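# Move the wooden block from the bench onto the cart floor

## Task

Pick the wooden block up from the bench and lay it flat on the floor of the cart, at the cart's handle end, next to the profiles lying there. The drop flap must stay open, and anything already achieved must still hold at the finish. At the end both grippers are empty and withdrawn from the cart, the robot touches nothing, and it stands upright without falling or tilting.

## Robot and tools

ROBOT. A Rainbow Robotics RB-Y1. It has a two-wheel drive base with two rear casters, two seven-joint arms with parallel grippers, a pan/tilt head and a folding torso. The torso joints are squat, shift, pitch and yaw. The base is 0.58 m wide and extends 0.10 m ahead of the wheel axle and 0.57 m behind it. Turning on the spot sweeps a 0.58 m radius. Each wrist carries a camera housing that sticks out sideways and can collide with things.

FRAMES. All positions are in metres.
- Base frame: origin on the floor between the drive wheels, x forward, y left, z up.
- left_hand and right_hand: the point midway between the finger pads, 0.03 m back from the tips. Fingers point along the hand's -z axis and close along its x axis.
- chest: a spine point 0.08 m under the shoulders.
- base_odometry: in the frame the base had at scene start. Heading is in rad, positive to the left. It counts wheel turns, so wheel slip shows up as false travel.

move. This tool performs one action and returns the state plus images. Allowed combinations:
- base and/or joints, optionally with min_time_s or contact_limits;
- target, optionally with min_time_s;
- contact_limits alone;
- no action at all, which simply reports the state.

base: a single object {x_m_s, turn_rad_s, for_s}. It is a velocity command relative to the robot, not a destination.
- x_m_s: forward speed in m/s, 0 or a magnitude of 0.005 to 0.4. Negative reverses.
- turn_rad_s: rad/s, positive turns left, 0 or a magnitude of 0.02 to 1.509.
- for_s: 0.1 to 5 s.
- Omitted speeds count as 0. The base cannot move sideways.
- Acceleration is 0.4 m/s² (turns 0.5 rad/s²), so the base coasts up to 1 s (turns 3.1 s) after for_s ends.
- Distance is roughly speed × for_s.
- If |x_m_s| + 0.27·|turn_rad_s| exceeds 0.4, both speeds are scaled down together.

joints: one dictionary covering every part, mapping joint names to absolute targets (not offsets). Angles are in rad; the grippers left_gripper_m and right_gripper_m are the pad opening in m, 0 to 0.1. Ranges:
- torso_squat_rad 0 to 1.2 (lowers the level chest)
- torso_shift_rad -0.3 to 0.6 (hips forward)
- torso_pitch_rad -0.2 to 1.4 (bow forward)
- torso_yaw_rad ±1.5 (left positive; raise both arms outward ≥0.2 rad first)
- shoulder_pitch ±2.356 (negative swings forward/up)
- left shoulder_roll 0 to 3.141, right shoulder_roll -3.141 to 0 (outward lift)
- shoulder_yaw ±2.094
- elbow -2.617 to 0.01 (negative bends)
- forearm_roll ±3.141
- wrist_pitch -1.57 to 1.919
- hand_roll ±2.705
- head_pan_rad ±0.523
- head_tilt_rad -0.35 to 1.57 (positive looks down)
Torso combos must also satisfy: squat+shift ≤1.52; squat−shift+pitch ≤1.57; shift+0.5pitch−0.4squat ≤0.7; shift+0.3pitch−0.5squat ≤0.39. Otherwise the torso stops partway with off_target.

target: one hand at a time, an absolute pose in the base frame: {side: "left"|"right", x, y, z (m, -3 to 3), quat_wxyz: [w,x,y,z] as the hand lines print}. It is solved once into joint angles, so the hand follows an arc that can bow over 0.1 m. Chain short steps for straighter paths. The elbow never straightens past -0.267 in the solve. The pose is checked only against the robot's own body. The result is reached (within 10 mm and 2°), short (with the error) or refused (with the reason).

min_time_s: 0.1 to 8 s. This is the minimum duration of each arm/head/torso motion in the action. contact_limits: gripper current in mA, 200 to 672.5, per gripper. It persists until changed and scales the grip force.

Other move arguments:
- cameras: head_camera, left_wrist_camera, right_wrist_camera or all; [] means no images.
- blocking: false returns within about 0.5 s while motion continues. A target cannot be sent while another move is still running.

OTHER TOOLS.
- wait(seconds 0–10, cameras): lets time pass.
- stop(cameras): brakes every running motion.
- zoom_image(camera, region [x0,y0,x1,y1] in pixels, at most 504 by 504): enlarges part of the latest image. The head image is 896x504; wrist images are 644x364.
- read_manual: returns licence text only.
- finished_scene(scene): ends the current scene; it cannot be undone.

RESULTS.
- move: done, or the worst status among the motions.
- Joint statuses: off_target (resting away from the target, maybe still pushing); time_out; contact_stop (torso only); limit_stop_at_<name> (a built-in limit or the self-collision guard); not_followed (the arm-clash check withheld the command); stopped; torque_fault; limit_stop_at_motor_heat.
- An unplanned stop or refusal cancels the later calls in the same reply.
- on_its_own reports motion that the call did not command.
- lidar_m: 12 distances in 30° sectors, counter-clockwise from straight ahead, measured 0.23 m above the floor. "-" means nothing was seen.
- motor_effort: wheel load in %, with the peak in brackets; under 30 at rest is normal.
- wheel_motors_off=1 means the wheels were cut out for 2 s after stalling.
- Wrist force/torque are raw readings and carry offsets. Joint torques and external torques are also reported, as are motor temperatures (MOTOR HOT from 65 °C; the arm brakes at 80 °C).

GRIPPING. Command an opening at least 0.005 m narrower than the object; the gripper then reporting off_target is normal. Each arm carries at most 3 kg.

AVOID.
- Dropping or flinging the block, or letting go while it moves.
- Driving into furniture: the base does not stop on contact.
- Catching the upper body under edges.
- Heavy loads far ahead of the wheels, or braking hard while driving forward with a load, which can tip the robot.
- Arms striking or squeezing each other, including a gripper closing on the other hand. Keep shoulder rolls about 0.5 rad outward when both arms reach forward.
- Contact torques near the joint load limits (elbow 33.8 N m, wrist joints 23.5, shoulder 65.8), which trigger a 10 s fault.
- Holding stretched poses long enough to overheat a motor.
- Hitting fixed objects hard.
- Ending with the hands on the cart or the robot leaning.

Each tool is called as a command line: name --argument value for each argument, lists and objects as JSON in quotes; but a table of rows of numbers goes row by row, as --pt "numbers of a row", without its own name.

## Session

move --joints '{"head_tilt_rad":0.75,"head_pan_rad":0.5}' --cameras '["head_camera"]'

move --joints '{"head_tilt_rad":0.75,"head_pan_rad":-0.5}' --cameras '["head_camera"]'

Scene clock: 1.00 s.
Joint torques (N m): left_arm=[-1.56 -0.75 0.68 -0.48 -0.13 -0.55 -0.13] | right_arm=[-3.64 -0.59 -0.77 -1.42 0.04 -0.56 0]
External joint torques (N m): left_arm=[-0.18 -0.9 0.67 0.08 -0.14 -0.13 -0.12] | right_arm=[-0.04 0.53 -0.73 0.22 -0.03 0.03 -0.02]
Motor temperatures (°C): left_arm=[30 28 32 36 34 33 38] | right_arm=[34 30 32 30 35 36 34]
Wrist force (N): left_arm=[-0.1 1.3 -7.8] | right_arm=[-2.6 0.9 -4.7]
Wrist torque (N m): left_arm=[-0.30 0.15 0.11] | right_arm=[-0.08 -0.10 -0.10]
Wrist force, peak (N): left_arm=[0.1 1.6 -7.9] | right_arm=[-2.9 0.8 -5.4]
move: done
base_odometry: x=+0.000 y=+0.000 heading=+0.000
lidar_m: 0.74 1.04 1.57 4.56 1.51 1.06 1.01 1.09 1.44 3.61 1.10 0.79
base_status: not commanded
joint_positions: torso_squat_rad=+0.350 torso_shift_rad=+0.000 torso_pitch_rad=+0.000 torso_yaw_rad=+0.000 left_shoulder_pitch_rad=+0.037 left_shoulder_roll_rad=+0.004 left_shoulder_yaw_rad=-0.043 left_elbow_rad=-0.196 left_forearm_roll_rad=-0.014 left_wrist_pitch_rad=+0.002 left_hand_roll_rad=+0.027 left_gripper_m=+0.099 right_shoulder_pitch_rad=-0.040 right_shoulder_roll_rad=-0.021 right_shoulder_yaw_rad=-0.018 right_elbow_rad=-0.235 right_forearm_roll_rad=+0.049 right_wrist_pitch_rad=-0.014 right_hand_roll_rad=+0.035 right_gripper_m=+0.099 head_pan_rad=+0.500 head_tilt_rad=+0.750
joint_status: all done
wheel_motors_off: 0
motor_effort: left_wheel=+0(1) right_wheel=+0(2)
chest: x=-0.2280 y=+0.0001 z=+1.2475 quat_wxyz=(+1.000, +0.000, +0.000, +0.000) (m; base frame)
left_hand: x=-0.1598 y=+0.2200 z=+0.5653 quat_wxyz=(+0.997, +0.000, -0.079, -0.009) (m; base frame)
right_hand: x=-0.0823 y=-0.2360 z=+0.5770 quat_wxyz=(+0.989, -0.016, -0.142, +0.041) (m; base frame)
pictures: head_camera
camera_calibration:
head_camera: T_world_to_cam=[[0.476648, -0.878535, -0.0313629, 0.142779], [-0.572985, -0.28342, -0.769, 1.04683], [0.666705, 0.384513, -0.638478, 1.00665], [0, 0, 0, 1]] pos_world=[-0.139374, 0.0350592, 1.45221]

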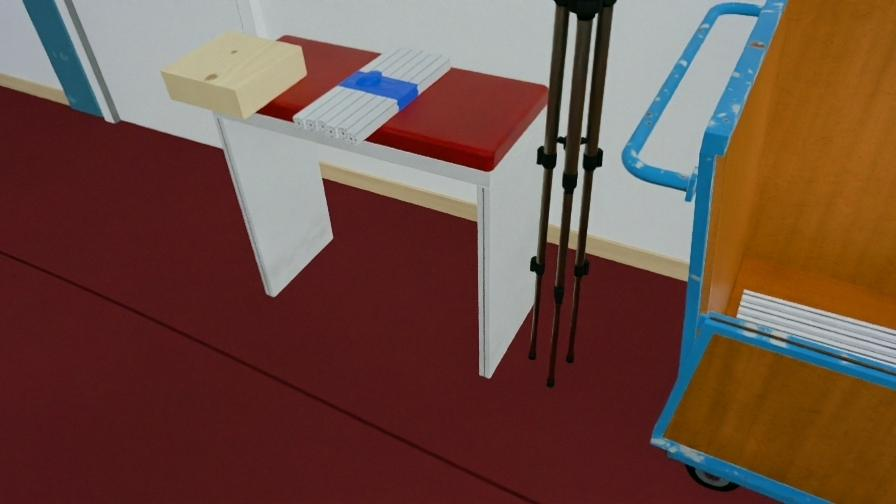

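Scene clock: 2.33 s.
Joint torques (N m): left_arm=[-1.48 -0.68 0.63 -0.47 -0.09 -0.53 0.07] | right_arm=[-3.64 -0.6 -0.55 -1.66 -0.1 -0.51 -0.14]
External joint torques (N m): left_arm=[-0.1 -0.83 0.62 0.09 -0.09 -0.11 0.08] | right_arm=[-0.05 0.52 -0.5 -0.03 -0.16 0.08 -0.15]
Motor temperatures (°C): left_arm=[30 28 32 36 34 33 38] | right_arm=[34 30 32 30 35 36 34]
Wrist force (N): left_arm=[-0.5 1.0 -7.4] | right_arm=[-2.4 1.8 -4.5]
Wrist torque (N m): left_arm=[-0.22 0.12 0.12] | right_arm=[-0.18 -0.07 -0.11]
Wrist force, peak (N): left_arm=[-0.7 1.3 -8.3] | right_arm=[-2.9 1.1 -5.5]
move: done
base_odometry: x=+0.000 y=+0.000 heading=+0.000
lidar_m: 0.74 1.03 1.57 4.56 1.51 1.08 1.01 1.08 1.44 3.62 1.09 0.78
base_status: not commanded
joint_positions: torso_squat_rad=+0.350 torso_shift_rad=+0.000 torso_pitch_rad=+0.000 torso_yaw_rad=+0.000 left_shoulder_pitch_rad=+0.037 left_shoulder_roll_rad=+0.004 left_shoulder_yaw_rad=-0.043 left_elbow_rad=-0.196 left_forearm_roll_rad=-0.014 left_wrist_pitch_rad=+0.002 left_hand_roll_rad=+0.027 left_gripper_m=+0.099 right_shoulder_pitch_rad=-0.040 right_shoulder_roll_rad=-0.021 right_shoulder_yaw_rad=-0.018 right_elbow_rad=-0.235 right_forearm_roll_rad=+0.049 right_wrist_pitch_rad=-0.014 right_hand_roll_rad=+0.035 right_gripper_m=+0.099 head_pan_rad=-0.500 head_tilt_rad=+0.750
joint_status: all done
wheel_motors_off: 0
motor_effort: left_wheel=+0(1) right_wheel=-1(2)
chest: x=-0.2280 y=+0.0001 z=+1.2475 quat_wxyz=(+1.000, +0.000, +0.000, +0.000) (m; base frame)
left_hand: x=-0.1598 y=+0.2200 z=+0.5653 quat_wxyz=(+0.997, +0.000, -0.079, -0.009) (m; base frame)
right_hand: x=-0.0823 y=-0.2360 z=+0.5770 quat_wxyz=(+0.989, -0.016, -0.142, +0.041) (m; base frame)
pictures: head_camera
camera_calibration:
head_camera: T_world_to_cam=[[-0.481709, -0.87577, -0.0313537, -0.0546831], [-0.548069, 0.328992, -0.769016, 1.05187], [0.683796, -0.353258, -0.638461, 1.01028], [0, 0, 0, 1]] pos_world=[-0.140673, -0.0370551, 1.45221]

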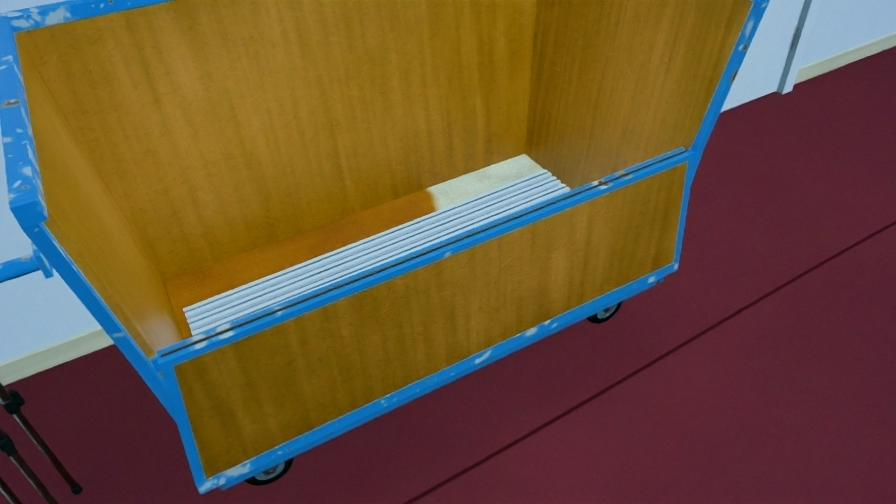

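move --joints '{"torso_squat_rad":0.0,"torso_pitch_rad":0.25,"head_tilt_rad":0.6,"head_pan_rad":-0.35}' --cameras '["head_camera"]'

move --joints '{"head_tilt_rad":0.4,"head_pan_rad":0.52}' --cameras '["head_camera"]'

Scene clock: 13.07 s.
Joint torques (N m): left_arm=[4.8 -0.63 0.79 2.21 -0.02 -0.21 -0.01] | right_arm=[3.62 -0.7 -0.55 1.3 -0.15 -0.08 -0.11]
External joint torques (N m): left_arm=[-0.64 -0.86 0.76 0.07 -0.02 -0.29 -0.01] | right_arm=[0.43 0.3 -0.4 0.37 -0.15 0.04 -0.11]
Motor temperatures (°C): left_arm=[30 28 32 36 34 33 38] | right_arm=[34 30 32 30 35 36 34]
Wrist force (N): left_arm=[1.1 1.6 -7.5] | right_arm=[-1.2 0.7 -5.2]
Wrist torque (N m): left_arm=[-0.36 0.20 0.07] | right_arm=[-0.06 -0.05 -0.09]
Wrist force, peak (N): left_arm=[0.4 1.5 -8.6] | right_arm=[-2.7 1.4 -5.3]
move: done
base_odometry: x=+0.000 y=+0.000 heading=+0.000
lidar_m: 0.73 1.04 1.57 4.55 1.50 1.07 1.02 1.09 1.43 3.61 1.08 0.79
base_status: not commanded
joint_positions: torso_squat_rad=+0.000 torso_shift_rad=+0.000 torso_pitch_rad=+0.250 torso_yaw_rad=+0.000 left_shoulder_pitch_rad=+0.037 left_shoulder_roll_rad=+0.004 left_shoulder_yaw_rad=-0.043 left_elbow_rad=-0.196 left_forearm_roll_rad=-0.014 left_wrist_pitch_rad=+0.002 left_hand_roll_rad=+0.027 left_gripper_m=+0.099 right_shoulder_pitch_rad=-0.040 right_shoulder_roll_rad=-0.021 right_shoulder_yaw_rad=-0.018 right_elbow_rad=-0.235 right_forearm_roll_rad=+0.049 right_wrist_pitch_rad=-0.014 right_hand_roll_rad=+0.035 right_gripper_m=+0.099 head_pan_rad=-0.350 head_tilt_rad=+0.600
joint_status: all done
wheel_motors_off: 0
motor_effort: left_wheel=+0(1) right_wheel=-1(2)
chest: x=-0.1513 y=+0.0001 z=+1.2803 quat_wxyz=(+0.992, +0.000, +0.125, +0.000) (m; base frame)
left_hand: x=-0.2542 y=+0.2200 z=+0.6024 quat_wxyz=(+0.999, -0.002, +0.046, -0.009) (m; base frame)
right_hand: x=-0.1762 y=-0.2360 z=+0.5947 quat_wxyz=(+0.999, -0.011, -0.018, +0.042) (m; base frame)
pictures: head_camera
camera_calibration:
head_camera: T_world_to_cam=[[-0.338216, -0.939518, 0.0539938, -0.107302], [-0.673457, 0.201564, -0.711215, 1.04189], [0.657316, -0.276907, -0.700898, 1.02747], [0, 0, 0, 1]] pos_world=[-0.00999193, -0.026307, 1.46695]

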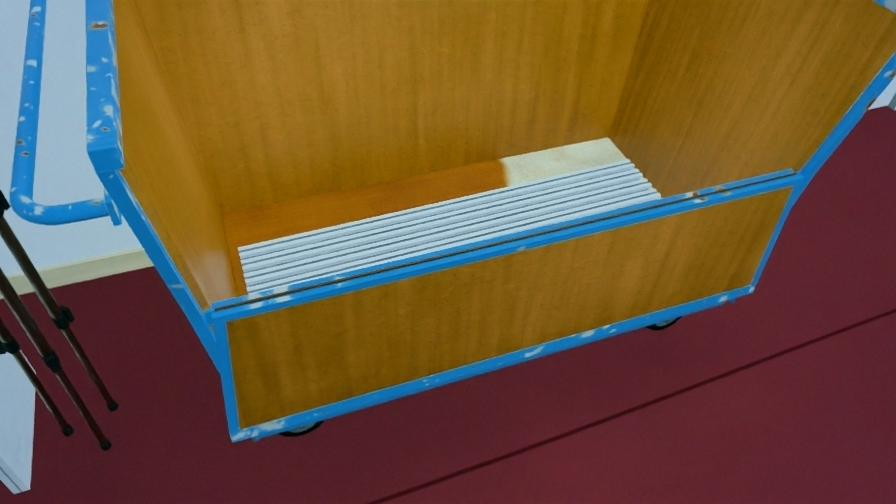

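Scene clock: 14.30 s.
Joint torques (N m): left_arm=[4.82 -0.72 0.74 2.31 -0.07 -0.06 0.07] | right_arm=[3.47 -0.7 -0.94 1.29 -0.07 -0.08 -0.11]
External joint torques (N m): left_arm=[-0.62 -0.95 0.72 0.17 -0.07 -0.13 0.07] | right_arm=[0.27 0.29 -0.78 0.36 -0.07 0.04 -0.11]
Motor temperatures (°C): left_arm=[30 28 32 36 34 33 38] | right_arm=[34 30 32 30 35 36 34]
Wrist force (N): left_arm=[0.6 0.7 -7.5] | right_arm=[-1.0 0.9 -5.2]
Wrist torque (N m): left_arm=[-0.24 0.11 0.07] | right_arm=[-0.06 -0.04 -0.08]
Wrist force, peak (N): left_arm=[1.5 1.6 -8.1] | right_arm=[-1.2 1.5 -5.8]
move: done
base_odometry: x=+0.000 y=+0.000 heading=+0.000
lidar_m: 0.74 1.03 1.56 4.56 1.51 1.08 1.03 1.08 1.45 3.62 1.10 0.78
base_status: not commanded
joint_positions: torso_squat_rad=+0.000 torso_shift_rad=+0.000 torso_pitch_rad=+0.250 torso_yaw_rad=+0.000 left_shoulder_pitch_rad=+0.037 left_shoulder_roll_rad=+0.004 left_shoulder_yaw_rad=-0.043 left_elbow_rad=-0.196 left_forearm_roll_rad=-0.014 left_wrist_pitch_rad=+0.002 left_hand_roll_rad=+0.027 left_gripper_m=+0.099 right_shoulder_pitch_rad=-0.040 right_shoulder_roll_rad=-0.021 right_shoulder_yaw_rad=-0.018 right_elbow_rad=-0.235 right_forearm_roll_rad=+0.049 right_wrist_pitch_rad=-0.014 right_hand_roll_rad=+0.035 right_gripper_m=+0.099 head_pan_rad=+0.520 head_tilt_rad=+0.400
joint_status: all done
wheel_motors_off: 0
motor_effort: left_wheel=+1(1) right_wheel=+1(2)
chest: x=-0.1513 y=+0.0001 z=+1.2803 quat_wxyz=(+0.992, +0.000, +0.125, +0.000) (m; base frame)
left_hand: x=-0.2542 y=+0.2200 z=+0.6024 quat_wxyz=(+0.999, -0.002, +0.046, -0.009) (m; base frame)
right_hand: x=-0.1762 y=-0.2360 z=+0.5947 quat_wxyz=(+0.999, -0.011, -0.018, +0.042) (m; base frame)
pictures: head_camera
camera_calibration:
head_camera: T_world_to_cam=[[0.480392, -0.863402, -0.154147, 0.264244], [-0.528418, -0.144651, -0.836571, 1.23778], [0.699999, 0.483336, -0.525726, 0.773495], [0, 0, 0, 1]] pos_world=[-0.0143219, 0.0333371, 1.48287]

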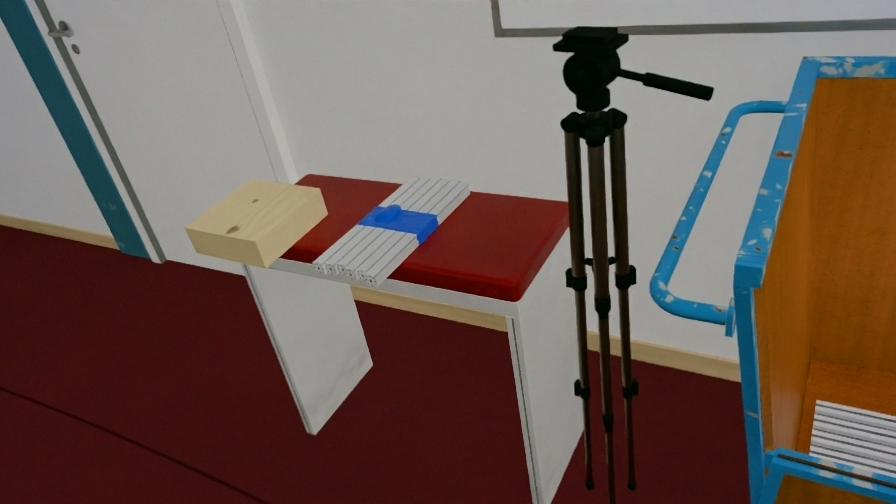

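move --base '{"x_m_s":0.35,"for_s":1.0}' --joints '{"head_tilt_rad":0.7,"head_pan_rad":0.0,"torso_pitch_rad":0.45}' --cameras '["head_camera"]'

Scene clock: 23.40 s.
Joint torques (N m): left_arm=[10.18 -0.83 0.73 3.92 -0.05 0.22 -0.03] | right_arm=[8.88 -0.35 -0.92 3.84 -0.11 0.27 -0.06]
External joint torques (N m): left_arm=[-0.49 -1.12 0.7 -0.28 -0.04 -0.24 -0.05] | right_arm=[0.38 0.51 -0.69 0.89 -0.07 0.01 -0.06]
Motor temperatures (°C): left_arm=[30 28 32 36 34 33 38] | right_arm=[34 30 32 30 35 36 34]
Wrist force (N): left_arm=[2.9 1.4 -6.8] | right_arm=[-0.4 0.9 -5.3]
Wrist torque (N m): left_arm=[-0.33 0.26 0.06] | right_arm=[-0.05 0.00 -0.09]
Wrist force, peak (N): left_arm=[1.7 1.2 -8.6] | right_arm=[-1.2 0.7 -5.7]
move: done
base_odometry: x=+0.350 y=+0.000 heading=+0.000
lidar_m: 0.39 0.41 0.78 4.11 2.03 1.44 1.37 1.44 1.90 4.84 0.57 0.41
base_status: done (sent for 1 of 1 s)
joint_positions: torso_squat_rad=+0.000 torso_shift_rad=+0.000 torso_pitch_rad=+0.450 torso_yaw_rad=+0.000 left_shoulder_pitch_rad=+0.037 left_shoulder_roll_rad=+0.004 left_shoulder_yaw_rad=-0.043 left_elbow_rad=-0.196 left_forearm_roll_rad=-0.014 left_wrist_pitch_rad=+0.002 left_hand_roll_rad=+0.027 left_gripper_m=+0.099 right_shoulder_pitch_rad=-0.040 right_shoulder_roll_rad=-0.021 right_shoulder_yaw_rad=-0.018 right_elbow_rad=-0.235 right_forearm_roll_rad=+0.049 right_wrist_pitch_rad=-0.014 right_hand_roll_rad=+0.035 right_gripper_m=+0.099 head_pan_rad=+0.000 head_tilt_rad=+0.700
joint_status: all done
wheel_motors_off: 0
motor_effort: left_wheel=+0(25) right_wheel=+0(57)
chest: x=-0.0933 y=+0.0001 z=+1.2591 quat_wxyz=(+0.975, +0.000, +0.223, +0.000) (m; base frame)
left_hand: x=-0.3287 y=+0.2200 z=+0.6151 quat_wxyz=(+0.989, -0.002, +0.145, -0.008) (m; base frame)
right_hand: x=-0.2538 y=-0.2360 z=+0.5920 quat_wxyz=(+0.996, -0.007, +0.082, +0.043) (m; base frame)
pictures: head_camera
camera_calibration:
head_camera: T_world_to_cam=[[-0.01486, -0.999504, -0.0277634, 0.0391047], [-0.887825, 0.0259617, -0.459448, 0.720503], [0.459941, 0.0178216, -0.887771, 1.20813], [0, 0, 0, 1]] pos_world=[0.0845917, -0.00115113, 1.40466]

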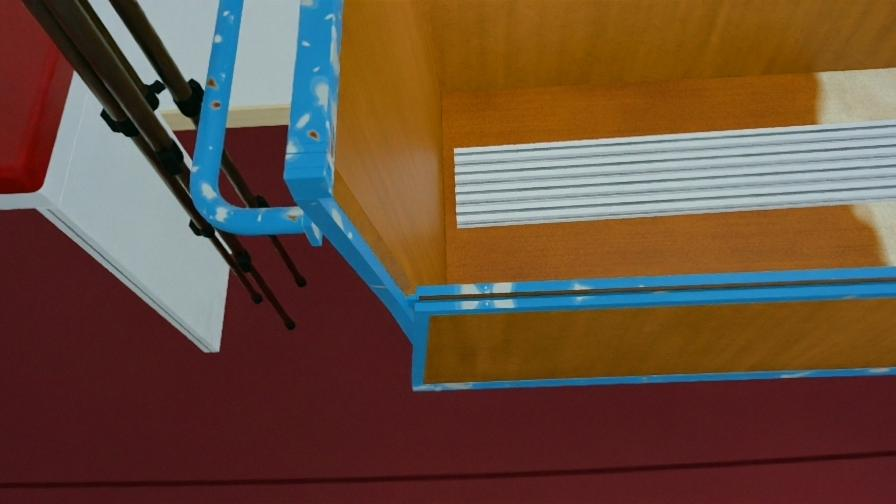

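move --base '{"turn_rad_s":0.7855,"for_s":2.0}' --joints '{"torso_pitch_rad":0.2,"torso_squat_rad":0.3}' --cameras '[]'

move --base '{"x_m_s":0.38,"for_s":3.84}' --cameras '[]'

move --base '{"turn_rad_s":-0.7855,"for_s":2.0}' --joints '{"head_tilt_rad":0.75}' --cameras '["head_camera"]'

Scene clock: 38.47 s.
Joint torques (N m): left_arm=[3.77 -0.83 0.69 1.48 0 -0.26 -0.02] | right_arm=[2.13 -0.49 -0.59 0.91 -0.15 -0.14 -0.01]
External joint torques (N m): left_arm=[-0.31 -1.05 0.67 -0.12 0 -0.23 -0.02] | right_arm=[0.3 0.53 -0.46 0.49 -0.17 0.09 -0.01]
Motor temperatures (°C): left_arm=[31 28 32 36 34 33 37] | right_arm=[34 30 32 30 35 36 34]
Wrist force (N): left_arm=[1.1 0.6 -7.2] | right_arm=[-1.4 1.1 -5.2]
Wrist torque (N m): left_arm=[-0.25 0.16 0.09] | right_arm=[-0.07 -0.02 -0.09]
Wrist force, peak (N): left_arm=[2.6 1.0 -8.3] | right_arm=[-1.6 0.9 -5.7]
move: done
base_odometry: x=+0.350 y=+0.000 heading=+1.570
lidar_m: 4.27 2.02 1.44 1.37 1.41 1.92 5.02 0.60 0.43 0.40 0.72 0.78
base_status: done (sent for 2 of 2 s)
joint_positions: torso_squat_rad=+0.300 torso_shift_rad=+0.000 torso_pitch_rad=+0.200 torso_yaw_rad=+0.000 left_shoulder_pitch_rad=+0.037 left_shoulder_roll_rad=+0.004 left_shoulder_yaw_rad=-0.043 left_elbow_rad=-0.196 left_forearm_roll_rad=-0.014 left_wrist_pitch_rad=+0.002 left_hand_roll_rad=+0.027 left_gripper_m=+0.099 right_shoulder_pitch_rad=-0.040 right_shoulder_roll_rad=-0.021 right_shoulder_yaw_rad=-0.018 right_elbow_rad=-0.235 right_forearm_roll_rad=+0.049 right_wrist_pitch_rad=-0.014 right_hand_roll_rad=+0.035 right_gripper_m=+0.099 head_pan_rad=+0.000 head_tilt_rad=+0.700
joint_status: all done
wheel_motors_off: 0
motor_effort: left_wheel=+5(46) right_wheel=+18(42)
chest: x=-0.1666 y=+0.0001 z=+1.2525 quat_wxyz=(+0.995, +0.000, +0.100, +0.000) (m; base frame)
left_hand: x=-0.2352 y=+0.2200 z=+0.5703 quat_wxyz=(+1.000, -0.001, +0.021, -0.009) (m; base frame)
right_hand: x=-0.1569 y=-0.2360 z=+0.5665 quat_wxyz=(+0.998, -0.012, -0.043, +0.042) (m; base frame)
pictures: none
No camera images: "cameras" was empty.

Scene clock: 43.60 s.
Joint torques (N m): left_arm=[4.12 -0.54 0.85 1.51 -0.1 -0.26 -0.09] | right_arm=[2.22 -0.63 -0.71 0.98 -0.13 -0.14 -0.06]
External joint torques (N m): left_arm=[0.03 -0.76 0.82 -0.09 -0.09 -0.23 -0.09] | right_arm=[0.37 0.4 -0.58 0.56 -0.15 0.08 -0.07]
Motor temperatures (°C): left_arm=[31 28 32 36 34 33 37] | right_arm=[34 30 32 30 35 36 34]
Wrist force (N): left_arm=[0.7 1.0 -7.8] | right_arm=[-1.0 0.8 -5.2]
Wrist torque (N m): left_arm=[-0.22 0.16 0.10] | right_arm=[-0.05 0.00 -0.10]
Wrist force, peak (N): left_arm=[0.9 1.5 -8.6] | right_arm=[-2.0 0.9 -5.7]
move: done
base_odometry: x=+0.350 y=+1.456 heading=+1.572
lidar_m: 4.15 2.04 1.48 1.40 1.44 1.97 1.62 1.04 0.57 0.57 1.17 1.59
base_status: done (sent for 3.83 of 3.83 s)
joint_positions: torso_squat_rad=+0.300 torso_shift_rad=+0.000 torso_pitch_rad=+0.200 torso_yaw_rad=+0.000 left_shoulder_pitch_rad=+0.037 left_shoulder_roll_rad=+0.004 left_shoulder_yaw_rad=-0.043 left_elbow_rad=-0.196 left_forearm_roll_rad=-0.014 left_wrist_pitch_rad=+0.002 left_hand_roll_rad=+0.027 left_gripper_m=+0.099 right_shoulder_pitch_rad=-0.040 right_shoulder_roll_rad=-0.021 right_shoulder_yaw_rad=-0.018 right_elbow_rad=-0.235 right_forearm_roll_rad=+0.049 right_wrist_pitch_rad=-0.014 right_hand_roll_rad=+0.035 right_gripper_m=+0.099 head_pan_rad=+0.000 head_tilt_rad=+0.700
joint_status: not commanded
wheel_motors_off: 0
motor_effort: left_wheel=+16(45) right_wheel=-16(48)
chest: x=-0.1665 y=+0.0001 z=+1.2525 quat_wxyz=(+0.995, +0.000, +0.100, +0.000) (m; base frame)
left_hand: x=-0.2351 y=+0.2200 z=+0.5703 quat_wxyz=(+1.000, -0.001, +0.021, -0.009) (m; base frame)
right_hand: x=-0.1569 y=-0.2360 z=+0.5665 quat_wxyz=(+0.998, -0.012, -0.043, +0.042) (m; base frame)
pictures: none
No camera images: "cameras" was empty.

Scene clock: 47.50 s.
Joint torques (N m): left_arm=[3.82 -0.71 0.89 1.55 -0.07 -0.32 -0.01] | right_arm=[2.74 -0.13 -0.72 0.86 -0.09 -0.14 0]
External joint torques (N m): left_arm=[-0.27 -0.93 0.87 -0.05 -0.07 -0.29 -0.01] | right_arm=[0.91 0.9 -0.59 0.44 -0.1 0.08 0]
Motor temperatures (°C): left_arm=[31 28 32 36 34 33 37] | right_arm=[34 30 32 30 35 36 34]
Wrist force (N): left_arm=[1.1 1.3 -7.4] | right_arm=[-1.1 1.0 -4.8]
Wrist torque (N m): left_arm=[-0.28 0.20 0.10] | right_arm=[-0.08 -0.02 -0.11]
Wrist force, peak (N): left_arm=[1.6 1.5 -8.2] | right_arm=[-1.1 1.0 -5.7]
move: done
base_odometry: x=+0.349 y=+1.456 heading=+0.001
lidar_m: 0.55 1.14 1.58 4.03 2.07 1.47 1.40 1.47 1.96 1.69 1.05 0.56
base_status: done (sent for 2 of 2 s)
joint_positions: torso_squat_rad=+0.300 torso_shift_rad=+0.000 torso_pitch_rad=+0.200 torso_yaw_rad=+0.000 left_shoulder_pitch_rad=+0.037 left_shoulder_roll_rad=+0.004 left_shoulder_yaw_rad=-0.043 left_elbow_rad=-0.196 left_forearm_roll_rad=-0.014 left_wrist_pitch_rad=+0.002 left_hand_roll_rad=+0.027 left_gripper_m=+0.099 right_shoulder_pitch_rad=-0.040 right_shoulder_roll_rad=-0.021 right_shoulder_yaw_rad=-0.018 right_elbow_rad=-0.235 right_forearm_roll_rad=+0.049 right_wrist_pitch_rad=-0.014 right_hand_roll_rad=+0.035 right_gripper_m=+0.099 head_pan_rad=+0.000 head_tilt_rad=+0.750
joint_status: all done
wheel_motors_off: 0
motor_effort: left_wheel=+22(44) right_wheel=+4(49)
chest: x=-0.1665 y=+0.0001 z=+1.2525 quat_wxyz=(+0.995, +0.000, +0.100, +0.000) (m; base frame)
left_hand: x=-0.2352 y=+0.2200 z=+0.5703 quat_wxyz=(+1.000, -0.001, +0.021, -0.009) (m; base frame)
right_hand: x=-0.1569 y=-0.2359 z=+0.5665 quat_wxyz=(+0.998, -0.012, -0.043, +0.042) (m; base frame)
pictures: head_camera
camera_calibration:
head_camera: T_world_to_cam=[[-0.00904594, -0.999504, -0.0301619, 0.0417185], [-0.778767, 0.0259623, -0.626776, 0.874864], [0.627248, 0.0178193, -0.778616, 1.13559], [0, 0, 0, 1]] pos_world=[-0.030604, -0.00125112, 1.43379]

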